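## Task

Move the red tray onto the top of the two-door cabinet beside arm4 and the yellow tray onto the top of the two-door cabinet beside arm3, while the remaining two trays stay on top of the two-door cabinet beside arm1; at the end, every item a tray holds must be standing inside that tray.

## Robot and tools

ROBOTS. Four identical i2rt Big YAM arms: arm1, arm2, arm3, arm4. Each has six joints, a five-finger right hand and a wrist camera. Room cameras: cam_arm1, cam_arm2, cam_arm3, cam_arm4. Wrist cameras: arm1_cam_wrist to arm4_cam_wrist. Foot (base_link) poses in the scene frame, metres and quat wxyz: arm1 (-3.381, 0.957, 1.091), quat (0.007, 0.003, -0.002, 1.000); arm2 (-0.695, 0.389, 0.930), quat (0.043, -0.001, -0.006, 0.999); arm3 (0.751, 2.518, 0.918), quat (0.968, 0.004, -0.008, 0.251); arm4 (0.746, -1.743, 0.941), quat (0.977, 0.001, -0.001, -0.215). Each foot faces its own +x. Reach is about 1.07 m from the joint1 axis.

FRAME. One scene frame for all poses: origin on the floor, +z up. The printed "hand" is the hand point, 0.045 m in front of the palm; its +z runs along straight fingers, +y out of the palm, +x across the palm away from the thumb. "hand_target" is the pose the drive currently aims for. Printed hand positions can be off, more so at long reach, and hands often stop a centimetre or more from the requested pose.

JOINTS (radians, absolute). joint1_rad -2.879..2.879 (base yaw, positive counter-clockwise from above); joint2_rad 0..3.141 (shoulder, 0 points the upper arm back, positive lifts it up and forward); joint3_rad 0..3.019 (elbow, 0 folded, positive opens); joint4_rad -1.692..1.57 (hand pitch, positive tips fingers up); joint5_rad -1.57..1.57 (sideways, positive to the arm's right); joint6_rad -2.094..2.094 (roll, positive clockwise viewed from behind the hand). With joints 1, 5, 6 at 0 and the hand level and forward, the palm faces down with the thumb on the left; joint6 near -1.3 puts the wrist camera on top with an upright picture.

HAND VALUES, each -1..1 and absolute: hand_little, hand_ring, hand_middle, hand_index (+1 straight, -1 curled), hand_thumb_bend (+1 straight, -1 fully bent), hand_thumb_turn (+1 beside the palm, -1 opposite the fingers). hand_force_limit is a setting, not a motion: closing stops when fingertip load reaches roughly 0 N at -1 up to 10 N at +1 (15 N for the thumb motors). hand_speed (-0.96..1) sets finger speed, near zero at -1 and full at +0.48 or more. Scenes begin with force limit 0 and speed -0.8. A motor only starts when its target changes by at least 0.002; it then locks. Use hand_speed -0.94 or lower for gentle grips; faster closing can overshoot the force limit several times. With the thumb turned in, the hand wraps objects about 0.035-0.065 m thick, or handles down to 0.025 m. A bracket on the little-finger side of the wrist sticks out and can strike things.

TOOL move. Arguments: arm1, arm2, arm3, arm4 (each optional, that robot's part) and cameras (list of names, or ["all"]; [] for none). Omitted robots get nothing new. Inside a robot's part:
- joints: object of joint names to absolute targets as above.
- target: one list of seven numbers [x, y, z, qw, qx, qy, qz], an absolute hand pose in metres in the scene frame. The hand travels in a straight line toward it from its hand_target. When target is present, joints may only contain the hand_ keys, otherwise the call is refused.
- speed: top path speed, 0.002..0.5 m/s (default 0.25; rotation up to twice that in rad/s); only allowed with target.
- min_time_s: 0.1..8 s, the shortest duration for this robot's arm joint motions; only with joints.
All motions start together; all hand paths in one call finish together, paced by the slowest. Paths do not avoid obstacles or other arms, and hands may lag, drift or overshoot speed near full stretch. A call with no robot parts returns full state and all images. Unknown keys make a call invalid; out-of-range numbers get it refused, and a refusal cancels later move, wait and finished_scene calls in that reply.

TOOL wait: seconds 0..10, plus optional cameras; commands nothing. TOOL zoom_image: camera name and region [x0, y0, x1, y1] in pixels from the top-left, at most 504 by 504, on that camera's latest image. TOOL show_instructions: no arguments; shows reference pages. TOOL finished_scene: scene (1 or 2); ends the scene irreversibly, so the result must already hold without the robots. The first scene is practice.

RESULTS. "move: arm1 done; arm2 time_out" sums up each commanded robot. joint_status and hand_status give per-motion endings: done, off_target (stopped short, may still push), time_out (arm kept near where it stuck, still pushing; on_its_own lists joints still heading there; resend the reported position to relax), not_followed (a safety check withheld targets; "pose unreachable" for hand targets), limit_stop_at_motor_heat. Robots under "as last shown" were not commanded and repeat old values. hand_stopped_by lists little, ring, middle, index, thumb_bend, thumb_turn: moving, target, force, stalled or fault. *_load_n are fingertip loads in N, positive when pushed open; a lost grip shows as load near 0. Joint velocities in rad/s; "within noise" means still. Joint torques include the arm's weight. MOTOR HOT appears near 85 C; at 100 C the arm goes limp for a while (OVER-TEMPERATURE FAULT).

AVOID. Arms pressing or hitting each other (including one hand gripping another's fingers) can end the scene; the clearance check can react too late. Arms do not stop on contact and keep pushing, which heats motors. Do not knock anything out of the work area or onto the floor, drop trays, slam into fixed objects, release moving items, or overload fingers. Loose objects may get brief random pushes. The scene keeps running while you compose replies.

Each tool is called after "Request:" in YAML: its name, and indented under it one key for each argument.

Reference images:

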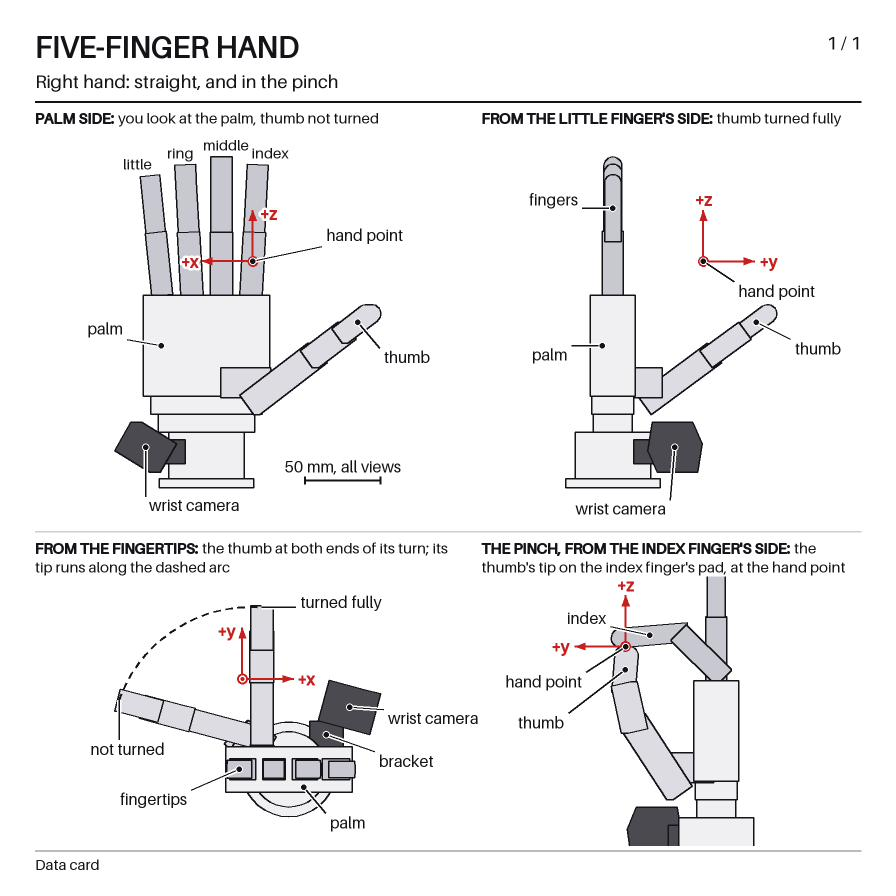

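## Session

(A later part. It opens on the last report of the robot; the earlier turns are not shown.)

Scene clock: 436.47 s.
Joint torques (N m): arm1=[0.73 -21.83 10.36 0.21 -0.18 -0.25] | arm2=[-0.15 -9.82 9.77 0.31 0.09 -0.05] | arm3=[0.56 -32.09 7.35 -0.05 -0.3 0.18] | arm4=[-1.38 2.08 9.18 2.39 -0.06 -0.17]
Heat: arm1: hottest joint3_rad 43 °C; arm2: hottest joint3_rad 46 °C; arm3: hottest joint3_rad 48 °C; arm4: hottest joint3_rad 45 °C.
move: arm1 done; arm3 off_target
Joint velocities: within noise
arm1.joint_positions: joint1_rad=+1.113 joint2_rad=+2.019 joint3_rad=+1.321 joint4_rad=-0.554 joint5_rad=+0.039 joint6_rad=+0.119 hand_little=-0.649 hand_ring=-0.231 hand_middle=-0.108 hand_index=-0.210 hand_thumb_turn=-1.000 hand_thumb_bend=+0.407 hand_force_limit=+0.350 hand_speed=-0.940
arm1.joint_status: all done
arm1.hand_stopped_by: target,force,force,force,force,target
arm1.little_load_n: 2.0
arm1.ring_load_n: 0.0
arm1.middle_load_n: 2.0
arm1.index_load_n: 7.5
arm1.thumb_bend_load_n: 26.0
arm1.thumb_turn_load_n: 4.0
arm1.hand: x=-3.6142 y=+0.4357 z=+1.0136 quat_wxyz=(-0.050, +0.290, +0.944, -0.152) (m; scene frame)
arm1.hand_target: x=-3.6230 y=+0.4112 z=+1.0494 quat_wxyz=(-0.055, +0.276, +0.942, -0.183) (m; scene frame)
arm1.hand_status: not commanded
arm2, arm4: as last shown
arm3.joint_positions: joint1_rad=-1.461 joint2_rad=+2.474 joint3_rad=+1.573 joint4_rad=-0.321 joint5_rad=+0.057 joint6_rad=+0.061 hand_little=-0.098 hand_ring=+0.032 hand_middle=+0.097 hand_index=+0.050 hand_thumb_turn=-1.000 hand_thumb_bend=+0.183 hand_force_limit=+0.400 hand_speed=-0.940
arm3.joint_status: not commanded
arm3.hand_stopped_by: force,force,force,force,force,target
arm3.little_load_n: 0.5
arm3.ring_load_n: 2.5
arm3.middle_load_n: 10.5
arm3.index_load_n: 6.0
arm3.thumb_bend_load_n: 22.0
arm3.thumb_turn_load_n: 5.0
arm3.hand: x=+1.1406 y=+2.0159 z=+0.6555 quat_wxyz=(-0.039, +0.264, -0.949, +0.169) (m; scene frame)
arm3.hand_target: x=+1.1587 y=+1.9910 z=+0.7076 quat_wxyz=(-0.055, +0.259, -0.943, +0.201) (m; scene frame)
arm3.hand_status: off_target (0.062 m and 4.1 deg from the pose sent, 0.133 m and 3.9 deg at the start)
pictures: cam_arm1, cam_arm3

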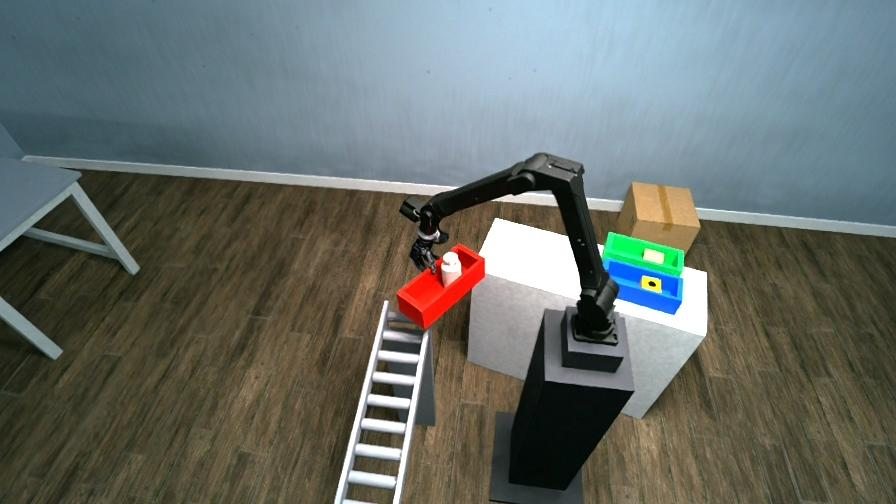

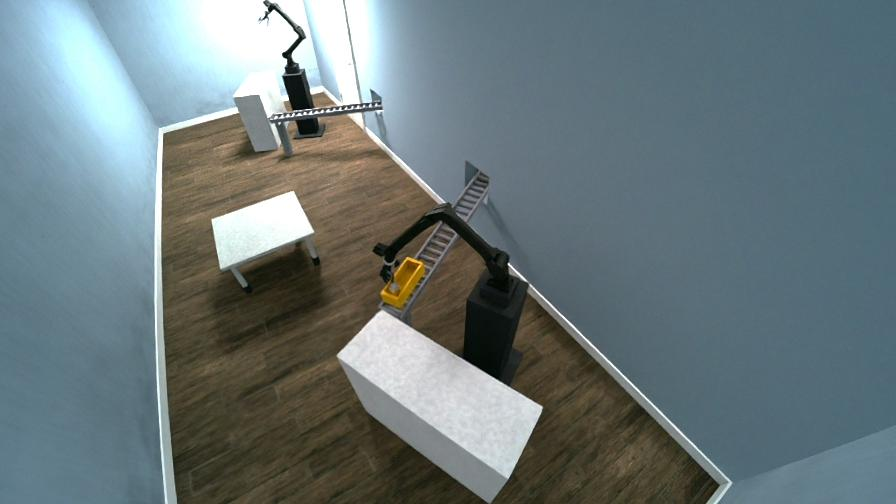

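Request:
move:
  arm1: {"joints": {"joint1_rad": 1.62, "joint5_rad": 0.0, "joint6_rad": 0.0}, "min_time_s": 5}
  arm3: {"target": [1.160, 1.985, 0.83, -0.0543, 0.2586, -0.9431, 0.2007], "speed": 0.06}
  cameras: ["cam_arm1", "cam_arm3"]

Request:
zoom_image:
  camera: "cam_arm3"
  region: [365, 225, 445, 310]

Request:
zoom_image:
  camera: "cam_arm1"
  region: [300, 240, 540, 420]

Scene clock: 443.17 s.
Joint torques (N m): arm1=[0.79 -21.95 10.33 0.21 -0.21 -0.24] | arm2=[-0.67 -9.99 9.74 0.32 0.13 -0.07] | arm3=[0.62 -31.56 10.32 -0.12 -0.26 0.17] | arm4=[-1.55 2.61 9.28 2.41 -0.07 -0.14]
Heat: arm1: hottest joint3_rad 43 °C; arm2: hottest joint3_rad 46 °C; arm3: hottest joint3_rad 48 °C; arm4: hottest joint3_rad 45 °C.
move: arm1 done; arm3 off_target
Joint velocities: within noise
arm1.joint_positions: joint1_rad=+1.615 joint2_rad=+2.019 joint3_rad=+1.321 joint4_rad=-0.554 joint5_rad=+0.002 joint6_rad=+0.019 hand_little=-0.649 hand_ring=-0.231 hand_middle=-0.108 hand_index=-0.210 hand_thumb_turn=-1.000 hand_thumb_bend=+0.407 hand_force_limit=+0.350 hand_speed=-0.940
arm1.joint_status: all done
arm1.hand_stopped_by: target,force,force,force,force,target
arm1.little_load_n: 1.5
arm1.ring_load_n: 0.0
arm1.middle_load_n: 2.5
arm1.index_load_n: 7.0
arm1.thumb_bend_load_n: 26.5
arm1.thumb_turn_load_n: 4.0
arm1.hand: x=-3.3332 y=+0.3917 z=+1.0120 quat_wxyz=(+0.000, -0.005, +0.988, -0.156) (m; scene frame)
arm1.hand_target: x=-3.3292 y=+0.3657 z=+1.0475 quat_wxyz=(+0.001, -0.018, +0.982, -0.189) (m; scene frame)
arm1.hand_status: not commanded
arm2: as last shown
arm2.thumb_bend_load_n: 0.5
arm3.joint_positions: joint1_rad=-1.461 joint2_rad=+2.278 joint3_rad=+1.564 joint4_rad=-0.531 joint5_rad=+0.057 joint6_rad=+0.061 hand_little=-0.098 hand_ring=+0.032 hand_middle=+0.097 hand_index=+0.050 hand_thumb_turn=-1.000 hand_thumb_bend=+0.183 hand_force_limit=+0.400 hand_speed=-0.940
arm3.joint_status: not commanded
arm3.hand_stopped_by: force,force,force,force,force,target
arm3.little_load_n: 0.5
arm3.ring_load_n: 2.5
arm3.middle_load_n: 11.0
arm3.index_load_n: 6.0
arm3.thumb_bend_load_n: 21.5
arm3.thumb_turn_load_n: 5.0
arm3.hand: x=+1.1412 y=+2.0118 z=+0.7668 quat_wxyz=(-0.035, +0.265, -0.950, +0.159) (m; scene frame)
arm3.hand_target: x=+1.1595 y=+1.9853 z=+0.8277 quat_wxyz=(-0.054, +0.259, -0.943, +0.201) (m; scene frame)
arm3.hand_status: off_target (0.071 m and 5.4 deg from the pose sent, 0.178 m and 4.1 deg at the start)
arm4.joint_positions: joint1_rad=-0.372 joint2_rad=+0.628 joint3_rad=+1.427 joint4_rad=-1.367 joint5_rad=-0.046 joint6_rad=-0.848 hand_little=+1.000 hand_ring=+1.000 hand_middle=+1.000 hand_index=+1.000 hand_thumb_turn=+1.000 hand_thumb_bend=+1.000 hand_force_limit=+0.000 hand_speed=-0.800
arm4.joint_status: not commanded
arm4.hand_stopped_by: target,target,target,target,target,target
arm4.little_load_n: 0.0
arm4.ring_load_n: 0.0
arm4.middle_load_n: 0.0
arm4.index_load_n: 0.0
arm4.thumb_bend_load_n: 0.0
arm4.thumb_turn_load_n: 0.0
arm4.hand: x=+0.8813 y=-1.9107 z=+1.4245 quat_wxyz=(-0.002, +0.640, -0.599, +0.481) (m; scene frame)
arm4.hand_target: x=+0.8806 y=-1.9099 z=+1.4342 quat_wxyz=(-0.001, +0.636, -0.595, +0.491) (m; scene frame)
arm4.hand_status: not commanded
pictures: cam_arm1, cam_arm3

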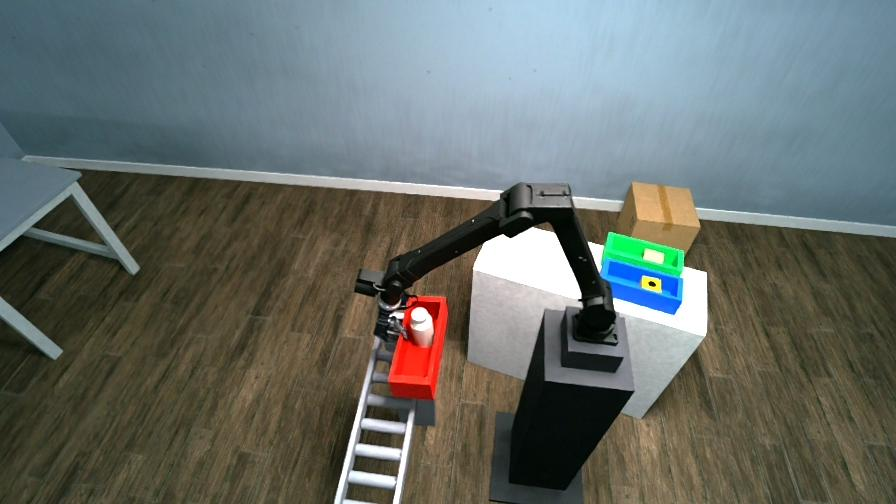

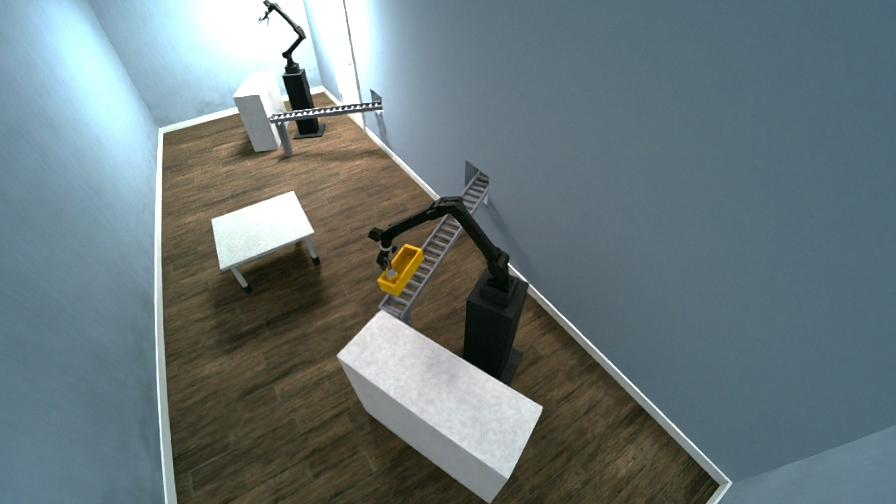

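Scaled by 5.929 from the camera's 896x504 image, which has a finer 1280x720 frame.

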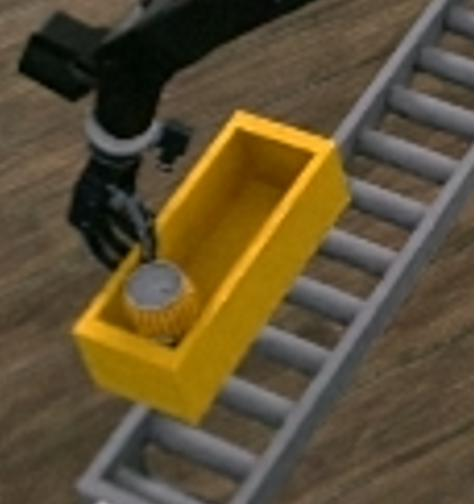

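Scaled by 2.100 from the camera's 896x504 image, which has a finer 1280x720 frame.

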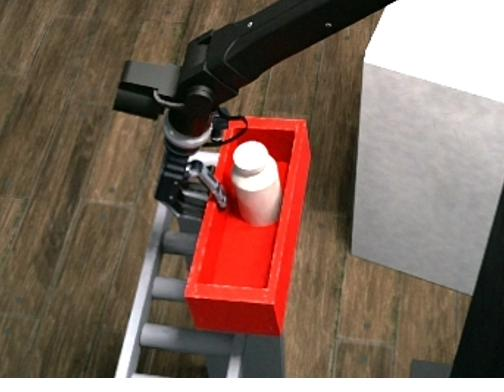

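Request:
move:
  arm1: {"target": [-3.315, 0.275, 1.02, 0.0033, -0.0145, 0.9743, -0.2250], "speed": 0.06}
  arm3: {"target": [1.162, 1.982, 0.95, -0.0543, 0.2586, -0.9431, 0.2007], "speed": 0.07}
  cameras: ["cam_arm1", "cam_arm3"]

Request:
zoom_image:
  camera: "cam_arm3"
  region: [365, 215, 445, 300]

Request:
zoom_image:
  camera: "cam_arm1"
  region: [300, 260, 500, 410]

Scene clock: 452.40 s.
Joint torques (N m): arm1=[1.08 -20.84 11.38 1.33 0 0.01] | arm2=[-0.56 -9.41 9.7 0.28 0.11 -0.1] | arm3=[0.79 -30.33 15.05 -0.24 -0.22 0.21] | arm4=[-0.85 2.61 9.31 2.32 -0.07 -0.12]
Heat: arm1: hottest joint3_rad 44 °C; arm2: hottest joint3_rad 46 °C; arm3: hottest joint3_rad 49 °C; arm4: hottest joint3_rad 45 °C.
move: arm1 off_target; arm3 off_target
Joint velocities: within noise
arm1.joint_positions: joint1_rad=+1.627 joint2_rad=+2.173 joint3_rad=+1.566 joint4_rad=-0.554 joint5_rad=-0.001 joint6_rad=+0.018 hand_little=-0.649 hand_ring=-0.231 hand_middle=-0.108 hand_index=-0.210 hand_thumb_turn=-1.000 hand_thumb_bend=+0.407 hand_force_limit=+0.350 hand_speed=-0.940
arm1.joint_status: not commanded
arm1.hand_stopped_by: target,force,force,force,force,target
arm1.little_load_n: 2.0
arm1.ring_load_n: 0.0
arm1.middle_load_n: 2.0
arm1.index_load_n: 7.5
arm1.thumb_bend_load_n: 26.5
arm1.thumb_turn_load_n: 4.0
arm1.hand: x=-3.3220 y=+0.3012 z=+1.0051 quat_wxyz=(+0.004, -0.012, +0.979, -0.202) (m; scene frame)
arm1.hand_target: x=-3.3142 y=+0.2762 z=+1.0191 quat_wxyz=(+0.005, -0.015, +0.974, -0.225) (m; scene frame)
arm1.hand_status: off_target (0.031 m and 2.7 deg from the pose sent, 0.118 m and 8.1 deg at the start)
arm2, arm4: as last shown
arm2.thumb_bend_load_n: 0.0
arm3.joint_positions: joint1_rad=-1.461 joint2_rad=+2.123 joint3_rad=+1.615 joint4_rad=-0.775 joint5_rad=+0.057 joint6_rad=+0.061 hand_little=-0.098 hand_ring=+0.032 hand_middle=+0.097 hand_index=+0.050 hand_thumb_turn=-1.000 hand_thumb_bend=+0.183 hand_force_limit=+0.400 hand_speed=-0.940
arm3.joint_status: not commanded
arm3.hand_stopped_by: force,force,force,force,force,target
arm3.little_load_n: 0.5
arm3.ring_load_n: 2.0
arm3.middle_load_n: 10.5
arm3.index_load_n: 6.0
arm3.thumb_bend_load_n: 21.5
arm3.thumb_turn_load_n: 5.0
arm3.hand: x=+1.1360 y=+2.0162 z=+0.8730 quat_wxyz=(-0.028, +0.267, -0.953, +0.141) (m; scene frame)
arm3.hand_target: x=+1.1599 y=+1.9844 z=+0.9496 quat_wxyz=(-0.055, +0.259, -0.943, +0.201) (m; scene frame)
arm3.hand_status: off_target (0.088 m and 7.6 deg from the pose sent, 0.187 m and 5.4 deg at the start; pose on its path clipped on 32 of 84 steps)
pictures: cam_arm1, cam_arm3

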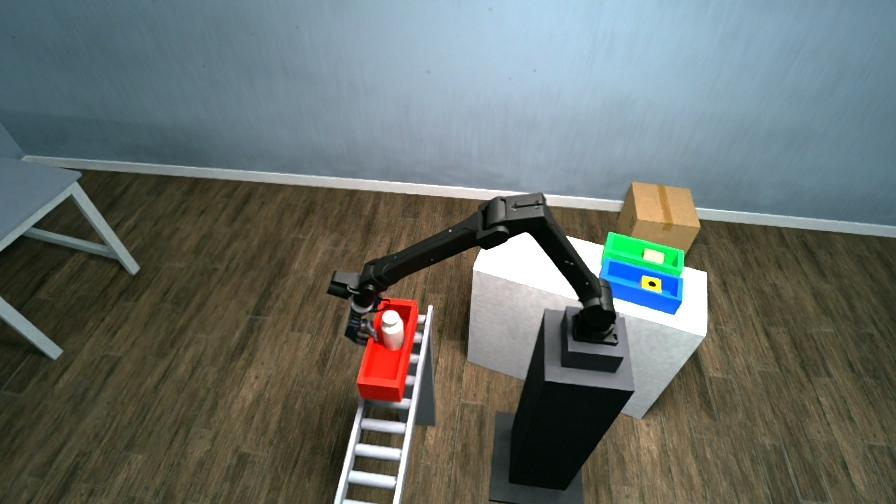

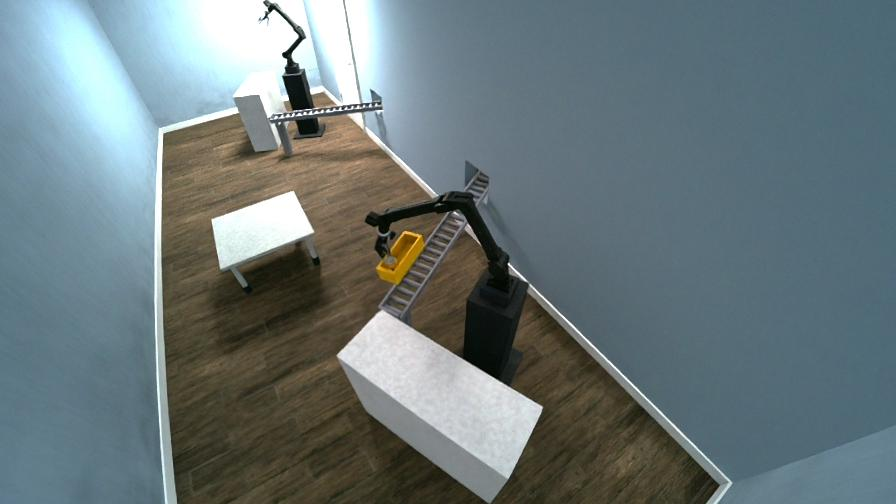

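Scaled by 5.929 from the camera's 896x504 image, which has a finer 1280x720 frame.

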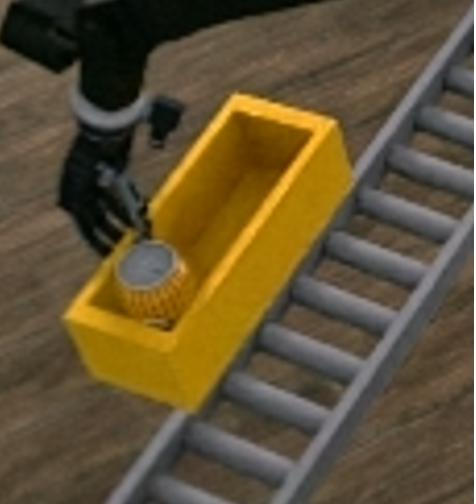

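Scaled by 2.520 from the camera's 896x504 image, which has a finer 1280x720 frame.

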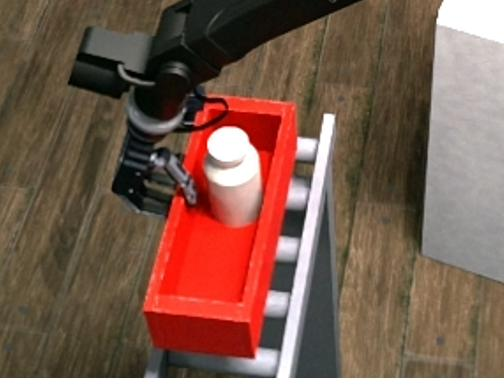

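Request:
move:
  arm1: {"target": [-3.311, 0.287, 0.96, 0.0033, -0.0145, 0.9743, -0.2250], "speed": 0.05}
  arm3: {"target": [1.160, 1.984, 1.04, -0.0543, 0.2586, -0.9431, 0.2007], "speed": 0.07}
  cameras: ["cam_arm1", "cam_arm3"]

Request:
zoom_image:
  camera: "cam_arm3"
  region: [365, 205, 445, 290]

Request:
zoom_image:
  camera: "cam_arm1"
  region: [300, 260, 500, 410]

Scene clock: 456.93 s.
Joint torques (N m): arm1=[1.14 -21.3 7.43 1.96 0.01 0.09] | arm2=[-0.38 -10.11 9.72 0.35 0.05 -0.02] | arm3=[0.91 -28.81 16.32 -0.21 -0.19 0.22] | arm4=[-1.9 2.61 9.39 2.41 -0.05 -0.14]
Heat: arm1: hottest joint3_rad 43 °C; arm2: hottest joint3_rad 46 °C; arm3: hottest joint3_rad 51 °C; arm4: hottest joint3_rad 45 °C.
move: arm1 done; arm3 off_target
Joint velocities: within noise
arm1.joint_positions: joint1_rad=+1.634 joint2_rad=+2.243 joint3_rad=+1.554 joint4_rad=-0.439 joint5_rad=+0.004 joint6_rad=+0.018 hand_little=-0.649 hand_ring=-0.231 hand_middle=-0.108 hand_index=-0.210 hand_thumb_turn=-1.000 hand_thumb_bend=+0.407 hand_force_limit=+0.350 hand_speed=-0.940
arm1.joint_status: not commanded
arm1.hand_stopped_by: target,force,force,force,force,target
arm1.little_load_n: 2.0
arm1.ring_load_n: 0.0
arm1.middle_load_n: 2.0
arm1.index_load_n: 7.5
arm1.thumb_bend_load_n: 26.0
arm1.thumb_turn_load_n: 4.5
arm1.hand: x=-3.3177 y=+0.2936 z=+0.9618 quat_wxyz=(+0.003, -0.016, +0.976, -0.217) (m; scene frame)
arm1.hand_target: x=-3.3103 y=+0.2877 z=+0.9602 quat_wxyz=(+0.004, -0.015, +0.974, -0.225) (m; scene frame)
arm1.hand_status: done (0.010 m and 0.9 deg from the pose sent, 0.049 m and 2.7 deg at the start)
arm2, arm4: as last shown
arm2.little_load_n: -0.5
arm3.joint_positions: joint1_rad=-1.461 joint2_rad=+2.039 joint3_rad=+1.736 joint4_rad=-0.975 joint5_rad=+0.057 joint6_rad=+0.061 hand_little=-0.098 hand_ring=+0.032 hand_middle=+0.097 hand_index=+0.050 hand_thumb_turn=-1.000 hand_thumb_bend=+0.183 hand_force_limit=+0.400 hand_speed=-0.940
arm3.joint_status: not commanded
arm3.hand_stopped_by: force,force,force,force,force,target
arm3.little_load_n: 0.0
arm3.ring_load_n: 2.0
arm3.middle_load_n: 10.5
arm3.index_load_n: 6.0
arm3.thumb_bend_load_n: 21.5
arm3.thumb_turn_load_n: 5.0
arm3.hand: x=+1.1391 y=+2.0090 z=+0.9658 quat_wxyz=(-0.029, +0.266, -0.953, +0.144) (m; scene frame)
arm3.hand_target: x=+1.1579 y=+1.9864 z=+1.0386 quat_wxyz=(-0.055, +0.258, -0.943, +0.201) (m; scene frame)
arm3.hand_status: off_target (0.081 m and 7.3 deg from the pose sent, 0.172 m and 7.6 deg at the start; pose on its path clipped on 51 of 81 steps)
pictures: cam_arm1, cam_arm3

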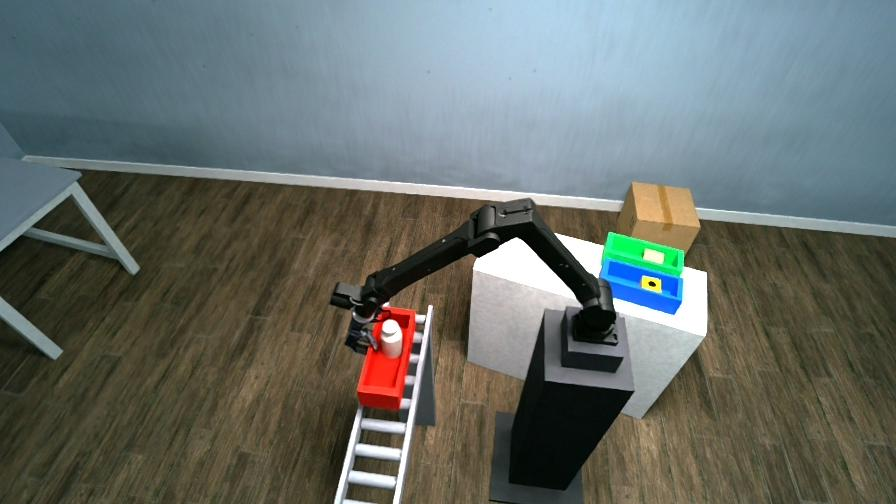

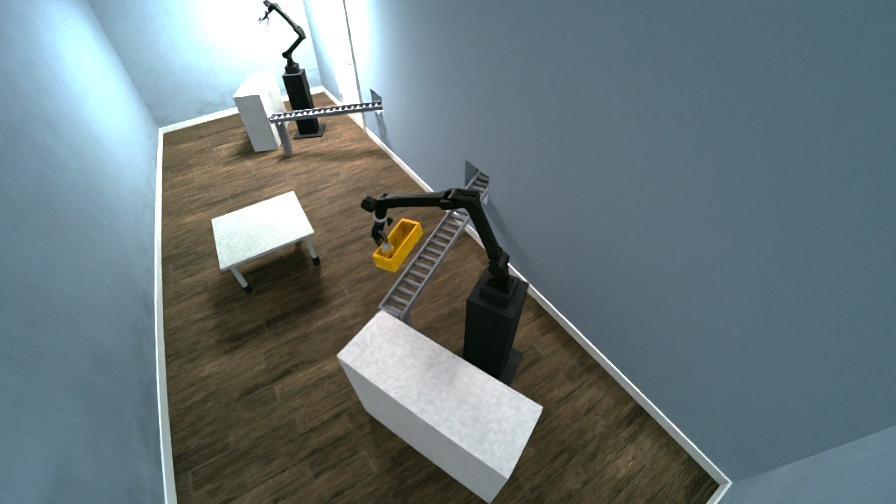

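Scaled by 5.929 from the camera's 896x504 image, which has a finer 1280x720 frame.

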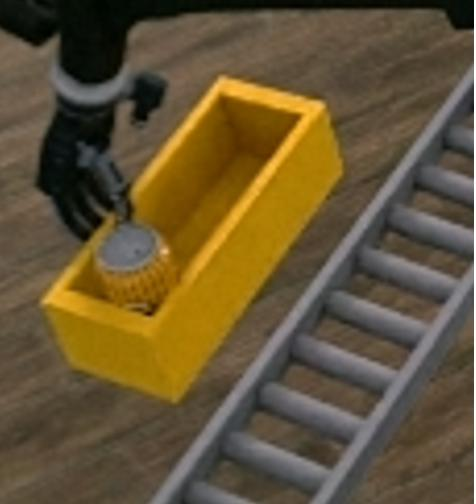

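Scaled by 2.520 from the camera's 896x504 image, which has a finer 1280x720 frame.

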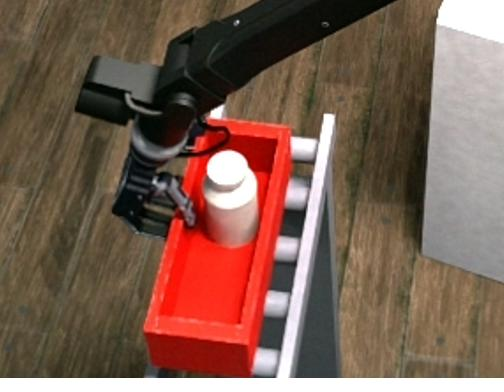

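Request:
move:
  arm1: {"target": [-3.311, 0.297, 0.925, 0.0033, -0.0145, 0.9743, -0.2250], "speed": 0.04}
  arm3: {"joints": {"joint1_rad": -1.2, "joint4_rad": -0.93}, "min_time_s": 4}
  cameras: ["cam_arm1", "cam_arm3", "arm3_cam_wrist"]

Scene clock: 473.67 s.
Joint torques (N m): arm1=[0.73 -19.43 6.54 2.09 -0.11 0.1] | arm2=[-0.91 -9.88 9.78 0.34 0.11 -0.07] | arm3=[1.14 -28.81 16.4 1.03 -0.19 0.23] | arm4=[-1.38 1.9 9.36 2.32 -0.06 -0.13]
Heat: arm1: hottest joint3_rad 43 °C; arm2: hottest joint3_rad 46 °C; arm3: hottest joint3_rad 61 °C; arm4: hottest joint3_rad 45 °C.
move: arm1 off_target; arm3 done
Joint velocities: within noise
arm1.joint_positions: joint1_rad=+1.639 joint2_rad=+2.263 joint3_rad=+1.525 joint4_rad=-0.361 joint5_rad=+0.022 joint6_rad=+0.007 hand_little=-0.649 hand_ring=-0.231 hand_middle=-0.108 hand_index=-0.210 hand_thumb_turn=-1.000 hand_thumb_bend=+0.407 hand_force_limit=+0.350 hand_speed=-0.940
arm1.joint_status: not commanded
arm1.hand_stopped_by: target,force,force,force,force,target
arm1.little_load_n: -2.5
arm1.ring_load_n: 0.5
arm1.middle_load_n: 3.5
arm1.index_load_n: 10.0
arm1.thumb_bend_load_n: 25.5
arm1.thumb_turn_load_n: 9.0
arm1.hand: x=-3.3189 y=+0.2933 z=+0.9431 quat_wxyz=(-0.006, -0.021, +0.972, -0.232) (m; scene frame)
arm1.hand_target: x=-3.3147 y=+0.2977 z=+0.9252 quat_wxyz=(-0.004, -0.018, +0.974, -0.226) (m; scene frame)
arm1.hand_status: off_target (0.020 m and 1.5 deg from the pose sent, 0.038 m and 0.9 deg at the start)
arm2, arm4: as last shown
arm2.little_load_n: 0.0
arm3.joint_positions: joint1_rad=-1.206 joint2_rad=+2.039 joint3_rad=+1.736 joint4_rad=-0.945 joint5_rad=+0.057 joint6_rad=+0.061 hand_little=-0.098 hand_ring=+0.032 hand_middle=+0.097 hand_index=+0.050 hand_thumb_turn=-1.000 hand_thumb_bend=+0.183 hand_force_limit=+0.400 hand_speed=-0.940
arm3.joint_status: all done
arm3.hand_stopped_by: force,force,force,force,force,target
arm3.little_load_n: 0.5
arm3.ring_load_n: 2.5
arm3.middle_load_n: 10.5
arm3.index_load_n: 6.0
arm3.thumb_bend_load_n: 21.5
arm3.thumb_turn_load_n: 5.0
arm3.hand: x=+1.2609 y=+2.1182 z=+0.9693 quat_wxyz=(-0.055, +0.384, -0.909, +0.153) (m; scene frame)
arm3.hand_target: x=+1.2926 y=+2.0974 z=+1.0456 quat_wxyz=(-0.095, +0.374, -0.896, +0.222) (m; scene frame)
arm3.hand_status: not commanded
arm4.thumb_bend_load_n: -0.5
arm4.thumb_turn_load_n: -0.5
pictures: arm3_cam_wrist, cam_arm1, cam_arm3

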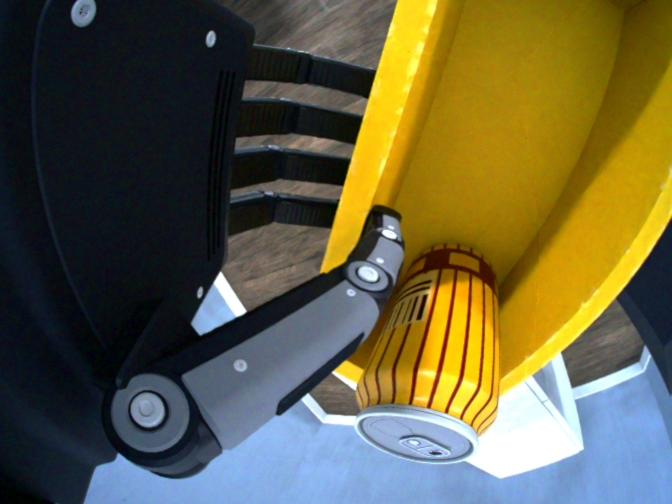

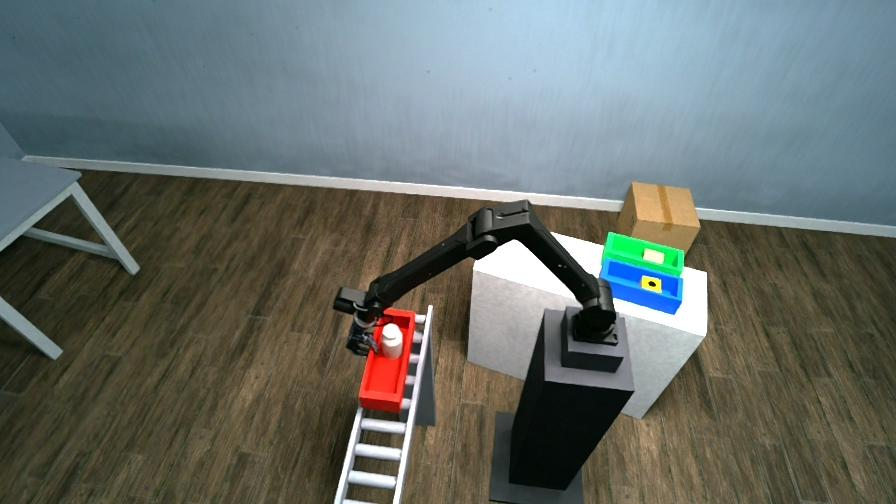

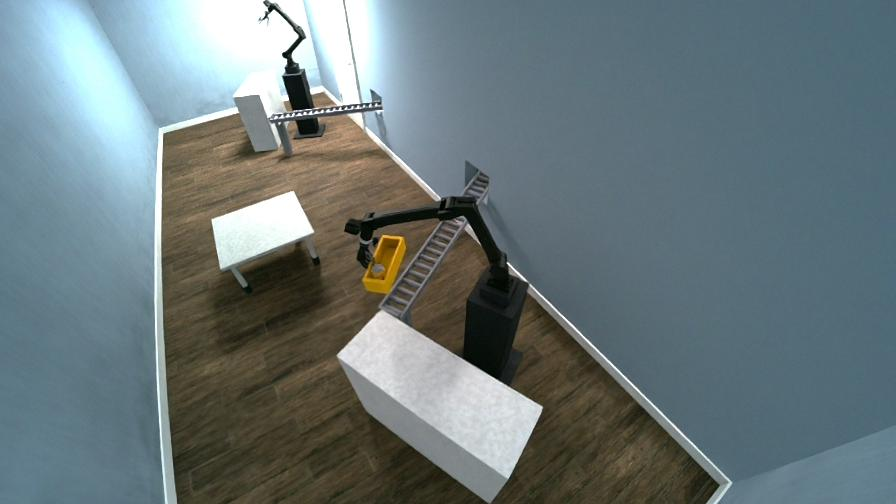

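Request:
move:
  arm1: {"target": [-3.314, 0.305, 0.905, 0.0033, -0.0145, 0.9743, -0.2250], "speed": 0.04}
  arm3: {"joints": {"joint1_rad": -0.85}, "min_time_s": 4}
  cameras: ["cam_arm1", "arm3_cam_wrist"]

Request:
zoom_image:
  camera: "cam_arm1"
  region: [320, 270, 480, 430]

Scene clock: 479.30 s.
Joint torques (N m): arm1=[0.5 -17.79 5.41 2.71 -0.39 0.17] | arm2=[-0.38 -10.23 9.81 0.25 0.12 -0.04] | arm3=[1.14 -28.75 16.42 1.06 -0.19 0.23] | arm4=[-1.38 2.43 9.33 2.33 -0.09 -0.14]
Heat: arm1: hottest joint3_rad 42 °C; arm2: hottest joint3_rad 46 °C; arm3: hottest joint3_rad 63 °C; arm4: hottest joint3_rad 45 °C.
move: arm1 off_target; arm3 done
Joint velocities: within noise
arm1.joint_positions: joint1_rad=+1.639 joint2_rad=+2.263 joint3_rad=+1.510 joint4_rad=-0.327 joint5_rad=+0.014 joint6_rad=+0.007 hand_little=-0.649 hand_ring=-0.231 hand_middle=-0.108 hand_index=-0.210 hand_thumb_turn=-1.000 hand_thumb_bend=+0.407 hand_force_limit=+0.350 hand_speed=-0.940
arm1.joint_status: not commanded
arm1.hand_stopped_by: target,force,force,force,force,target
arm1.little_load_n: -2.5
arm1.ring_load_n: 0.0
arm1.middle_load_n: 1.0
arm1.index_load_n: 8.5
arm1.thumb_bend_load_n: 24.0
arm1.thumb_turn_load_n: 8.0
arm1.hand: x=-3.3174 y=+0.2925 z=+0.9402 quat_wxyz=(-0.002, -0.022, +0.970, -0.241) (m; scene frame)
arm1.hand_target: x=-3.3142 y=+0.3069 z=+0.9072 quat_wxyz=(+0.003, -0.015, +0.974, -0.225) (m; scene frame)
arm1.hand_status: off_target (0.038 m and 2.1 deg from the pose sent, 0.040 m and 1.5 deg at the start)
arm2, arm4: as last shown
arm3.joint_positions: joint1_rad=-0.856 joint2_rad=+2.039 joint3_rad=+1.736 joint4_rad=-0.945 joint5_rad=+0.057 joint6_rad=+0.061 hand_little=-0.098 hand_ring=+0.032 hand_middle=+0.097 hand_index=+0.050 hand_thumb_turn=-1.000 hand_thumb_bend=+0.183 hand_force_limit=+0.400 hand_speed=-0.940
arm3.joint_status: all done
arm3.hand_stopped_by: force,force,force,force,force,target
arm3.little_load_n: 0.0
arm3.ring_load_n: 2.0
arm3.middle_load_n: 10.5
arm3.index_load_n: 6.0
arm3.thumb_bend_load_n: 21.5
arm3.thumb_turn_load_n: 5.0
arm3.hand: x=+1.3669 y=+2.3175 z=+0.9728 quat_wxyz=(-0.082, +0.536, -0.828, +0.144) (m; scene frame)
arm3.hand_target: x=+1.4034 y=+2.3089 z=+1.0494 quat_wxyz=(-0.133, +0.524, -0.816, +0.204) (m; scene frame)
arm3.hand_status: not commanded
arm4.thumb_bend_load_n: 0.0
arm4.thumb_turn_load_n: 0.0
pictures: arm3_cam_wrist, cam_arm1

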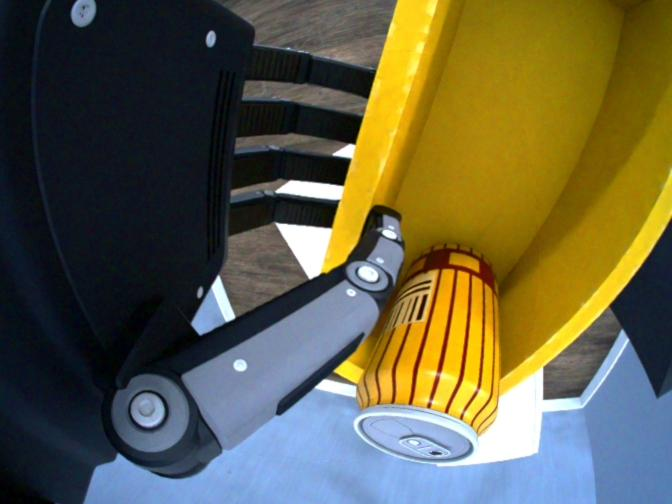

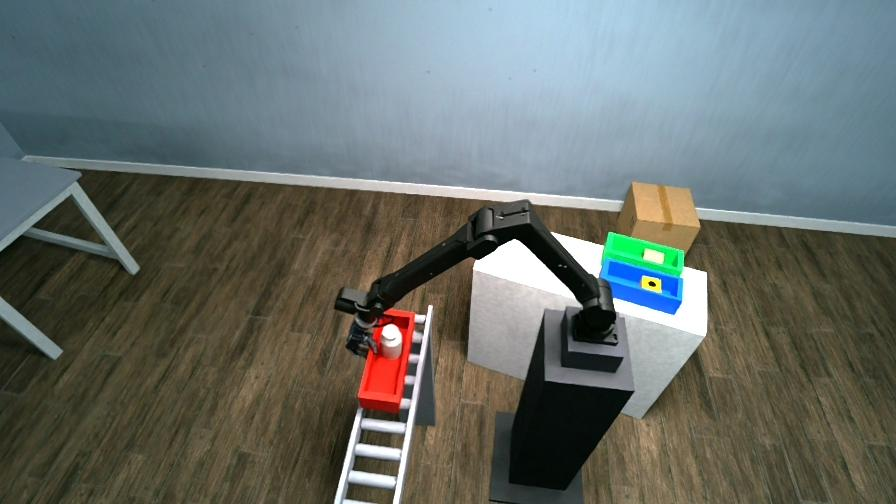

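Scaled by 3.150 from the camera's 896x504 image, which has a finer 1280x720 frame.

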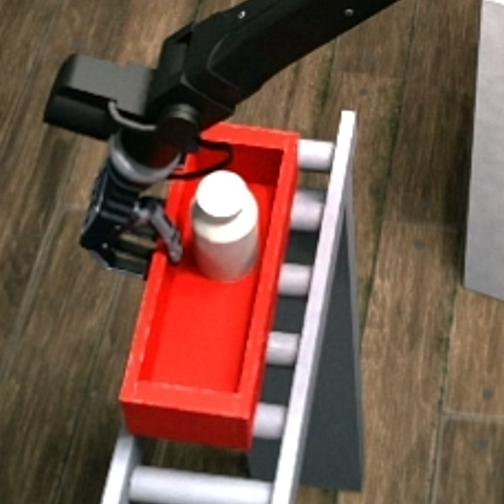

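Request:
move:
  arm1: {"target": [-3.314, 0.320, 0.965, 0.0033, -0.0145, 0.9743, -0.2250], "speed": 0.05}
  arm3: {"joints": {"joint1_rad": -0.5}, "min_time_s": 4}
  cameras: ["cam_arm1", "arm3_cam_wrist"]

Request:
zoom_image:
  camera: "cam_arm1"
  region: [320, 270, 480, 430]

Scene clock: 485.97 s.
Joint torques (N m): arm1=[0.56 -24.18 6.26 0.28 -0.22 0.04] | arm2=[-0.03 -9.52 9.81 0.2 0.14 -0.04] | arm3=[1.08 -28.69 16.43 1.05 -0.19 0.22] | arm4=[-1.2 2.73 9.31 2.35 -0.06 -0.11]
Heat: arm1: hottest joint3_rad 42 °C; arm2: hottest joint3_rad 46 °C; arm3: hottest joint3_rad 66 °C; arm4: hottest joint3_rad 45 °C.
move: arm1 off_target; arm3 done
Joint velocities: within noise
arm1.joint_positions: joint1_rad=+1.634 joint2_rad=+2.217 joint3_rad=+1.438 joint4_rad=-0.344 joint5_rad=+0.011 joint6_rad=+0.032 hand_little=-0.649 hand_ring=-0.231 hand_middle=-0.108 hand_index=-0.210 hand_thumb_turn=-1.000 hand_thumb_bend=+0.407 hand_force_limit=+0.350 hand_speed=-0.940
arm1.joint_status: not commanded
arm1.hand_stopped_by: target,force,force,force,force,target
arm1.little_load_n: 0.0
arm1.ring_load_n: 0.0
arm1.middle_load_n: 3.0
arm1.index_load_n: 6.0
arm1.thumb_bend_load_n: 27.0
arm1.thumb_turn_load_n: 4.5
arm1.hand: x=-3.3198 y=+0.3217 z=+0.9440 quat_wxyz=(+0.001, -0.008, +0.976, -0.220) (m; scene frame)
arm1.hand_target: x=-3.3166 y=+0.3189 z=+0.9646 quat_wxyz=(+0.004, -0.007, +0.974, -0.225) (m; scene frame)
arm1.hand_status: off_target (0.022 m and 1.0 deg from the pose sent, 0.037 m and 2.1 deg at the start)
arm2.joint_positions: joint1_rad=+0.049 joint2_rad=+1.309 joint3_rad=+1.148 joint4_rad=-1.184 joint5_rad=-0.004 joint6_rad=-1.490 hand_little=+0.400 hand_ring=+0.400 hand_middle=+0.400 hand_index=+0.400 hand_thumb_turn=-1.000 hand_thumb_bend=+0.650 hand_force_limit=+0.350 hand_speed=-0.850
arm2.joint_status: not commanded
arm2.hand_stopped_by: target,target,target,target,target,target
arm2.little_load_n: 0.0
arm2.ring_load_n: -0.5
arm2.middle_load_n: 0.0
arm2.index_load_n: 0.0
arm2.thumb_bend_load_n: 0.0
arm2.thumb_turn_load_n: 0.5
arm2.hand: x=-1.0849 y=+0.4584 z=+1.1123 quat_wxyz=(-0.111, +0.058, +0.992, +0.002) (m; scene frame)
arm2.hand_target: x=-1.0822 y=+0.4547 z=+1.1168 quat_wxyz=(-0.110, +0.047, +0.993, +0.004) (m; scene frame)
arm2.hand_status: not commanded
arm3.joint_positions: joint1_rad=-0.499 joint2_rad=+2.039 joint3_rad=+1.736 joint4_rad=-0.945 joint5_rad=+0.057 joint6_rad=+0.061 hand_little=-0.098 hand_ring=+0.032 hand_middle=+0.097 hand_index=+0.050 hand_thumb_turn=-1.000 hand_thumb_bend=+0.183 hand_force_limit=+0.400 hand_speed=-0.940
arm3.joint_status: all done
arm3.hand_stopped_by: force,force,force,force,force,target
arm3.little_load_n: 0.5
arm3.ring_load_n: 2.5
arm3.middle_load_n: 10.5
arm3.index_load_n: 6.0
arm3.thumb_bend_load_n: 22.0
arm3.thumb_turn_load_n: 5.0
arm3.hand: x=+1.3980 y=+2.5459 z=+0.9757 quat_wxyz=(-0.106, +0.674, -0.719, +0.130) (m; scene frame)
arm3.hand_target: x=+1.4348 y=+2.5515 z=+1.0524 quat_wxyz=(-0.168, +0.660, -0.709, +0.180) (m; scene frame)
arm3.hand_status: not commanded
arm4: as last shown
arm4.thumb_turn_load_n: -0.5
pictures: arm3_cam_wrist, cam_arm1

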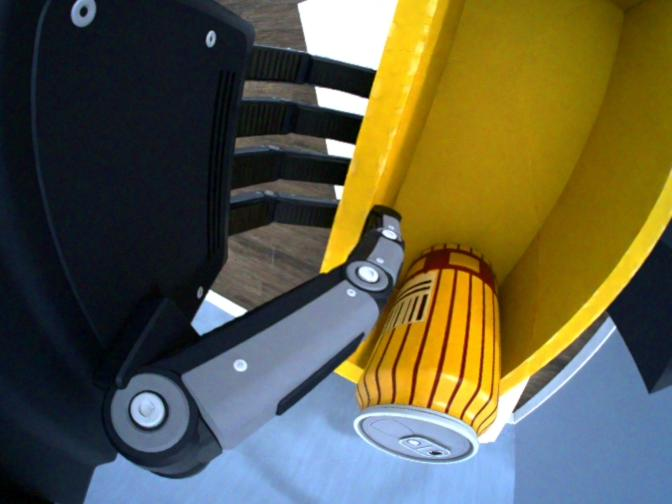

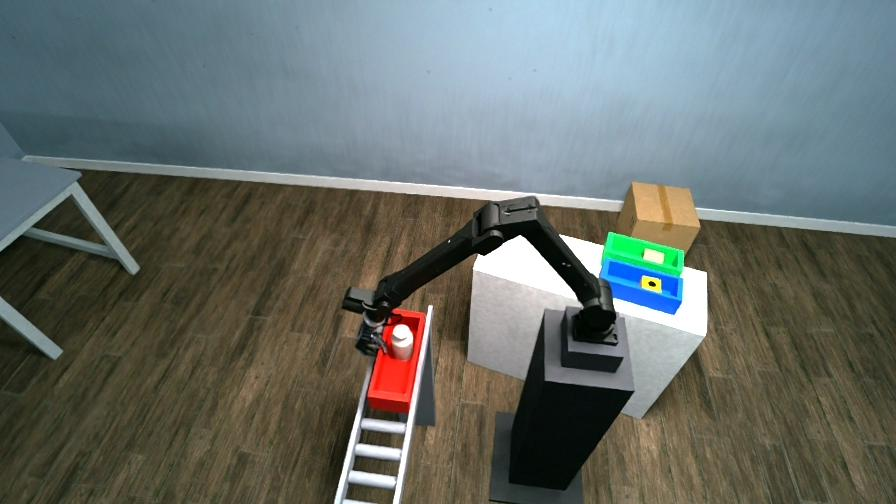

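Scaled by 3.150 from the camera's 896x504 image, which has a finer 1280x720 frame.

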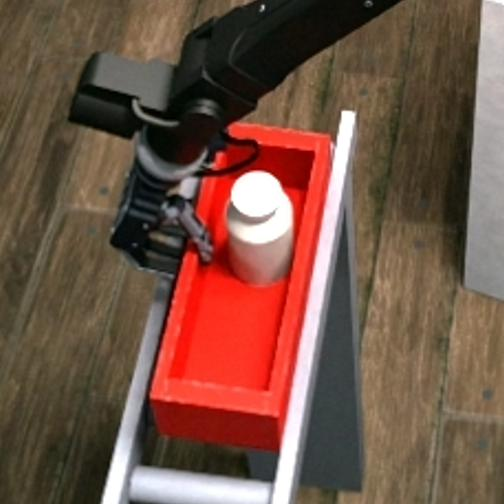

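Request:
move:
  arm1: {"target": [-3.314, 0.302, 0.945, 0.0033, -0.0145, 0.9743, -0.2250], "speed": 0.05}
  arm3: {"joints": {"joint1_rad": -0.2}, "min_time_s": 3.6}
  cameras: ["cam_arm1", "arm3_cam_wrist", "cam_arm3"]

Request:
zoom_image:
  camera: "cam_arm1"
  region: [320, 270, 480, 430]

Scene clock: 493.50 s.
Joint torques (N m): arm1=[0.97 -20.31 9.92 0.43 -0.24 -0.1] | arm2=[-0.38 -9.29 9.69 0.25 0.12 -0.09] | arm3=[1.03 -28.69 16.44 1.05 -0.18 0.23] | arm4=[-1.38 1.9 9.16 2.43 -0.08 -0.1]
Heat: arm1: hottest joint3_rad 42 °C; arm2: hottest joint3_rad 46 °C; arm3: hottest joint3_rad 69 °C; arm4: hottest joint3_rad 45 °C.
move: arm1 off_target; arm3 done
Joint velocities: within noise
arm1.joint_positions: joint1_rad=+1.639 joint2_rad=+2.236 joint3_rad=+1.451 joint4_rad=-0.347 joint5_rad=+0.010 joint6_rad=+0.032 hand_little=-0.649 hand_ring=-0.231 hand_middle=-0.108 hand_index=-0.210 hand_thumb_turn=-1.000 hand_thumb_bend=+0.407 hand_force_limit=+0.350 hand_speed=-0.940
arm1.joint_status: not commanded
arm1.hand_stopped_by: target,force,force,force,force,target
arm1.little_load_n: 0.0
arm1.ring_load_n: 0.0
arm1.middle_load_n: 3.0
arm1.index_load_n: 6.0
arm1.thumb_bend_load_n: 26.5
arm1.thumb_turn_load_n: 5.0
arm1.hand: x=-3.3165 y=+0.3206 z=+0.9370 quat_wxyz=(+0.002, -0.011, +0.976, -0.216) (m; scene frame)
arm1.hand_target: x=-3.3109 y=+0.3037 z=+0.9450 quat_wxyz=(+0.004, -0.017, +0.974, -0.225) (m; scene frame)
arm1.hand_status: off_target (0.020 m and 1.2 deg from the pose sent, 0.021 m and 1.0 deg at the start)
arm2, arm4: as last shown
arm2.ring_load_n: 0.0
arm2.thumb_turn_load_n: 0.0
arm3.joint_positions: joint1_rad=-0.201 joint2_rad=+2.039 joint3_rad=+1.736 joint4_rad=-0.945 joint5_rad=+0.057 joint6_rad=+0.061 hand_little=-0.098 hand_ring=+0.032 hand_middle=+0.097 hand_index=+0.050 hand_thumb_turn=-1.000 hand_thumb_bend=+0.183 hand_force_limit=+0.400 hand_speed=-0.940
arm3.joint_status: all done
arm3.hand_stopped_by: force,force,force,force,force,target
arm3.little_load_n: 0.5
arm3.ring_load_n: 2.0
arm3.middle_load_n: 10.5
arm3.index_load_n: 6.0
arm3.thumb_bend_load_n: 22.0
arm3.thumb_turn_load_n: 5.0
arm3.hand: x=+1.3612 y=+2.7346 z=+0.9773 quat_wxyz=(-0.124, +0.773, -0.611, +0.116) (m; scene frame)
arm3.hand_target: x=+1.3943 y=+2.7516 z=+1.0541 quat_wxyz=(-0.192, +0.759, -0.603, +0.156) (m; scene frame)
arm3.hand_status: not commanded
arm4.thumb_turn_load_n: 0.0
pictures: arm3_cam_wrist, cam_arm1, cam_arm3

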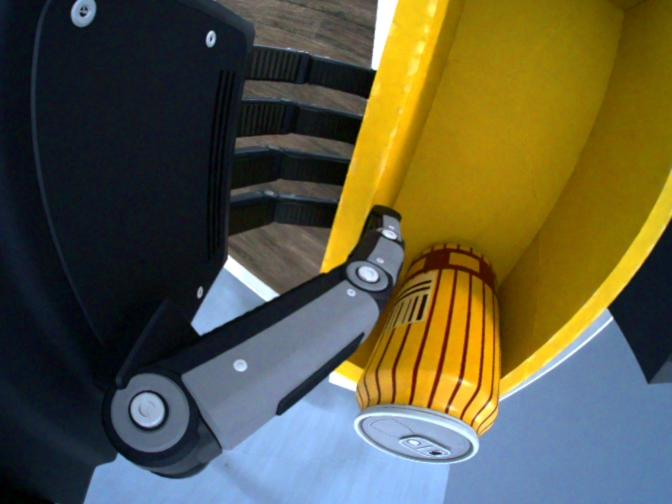

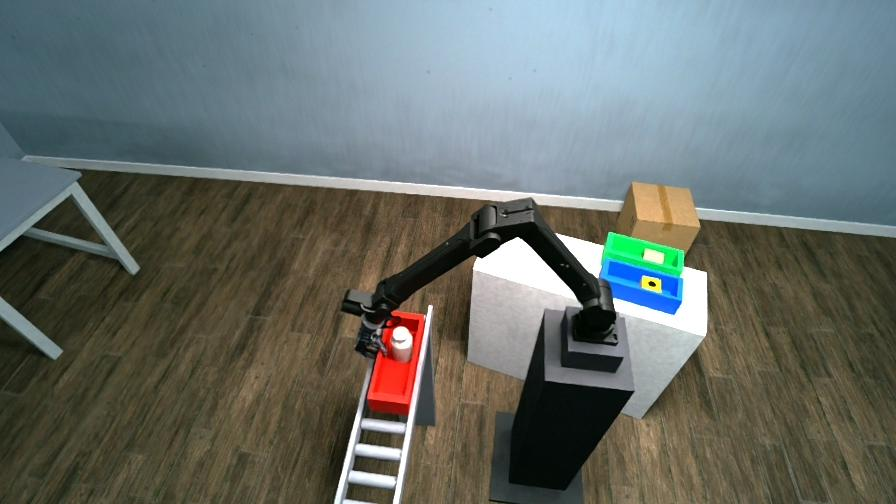

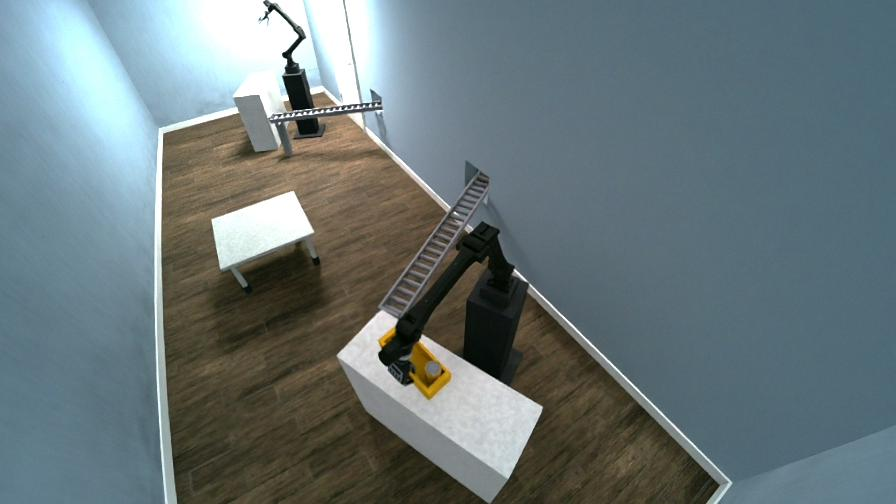

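Scaled by 3.150 from the camera's 896x504 image, which has a finer 1280x720 frame.

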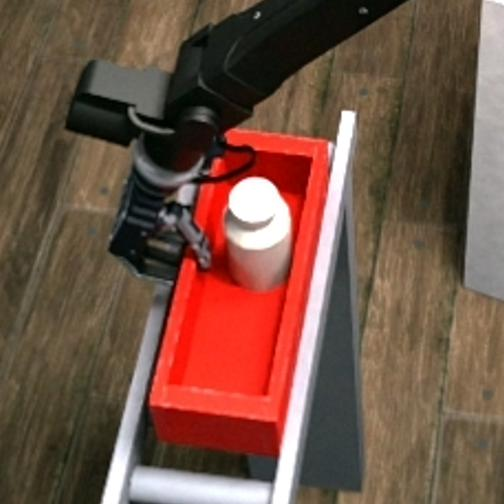

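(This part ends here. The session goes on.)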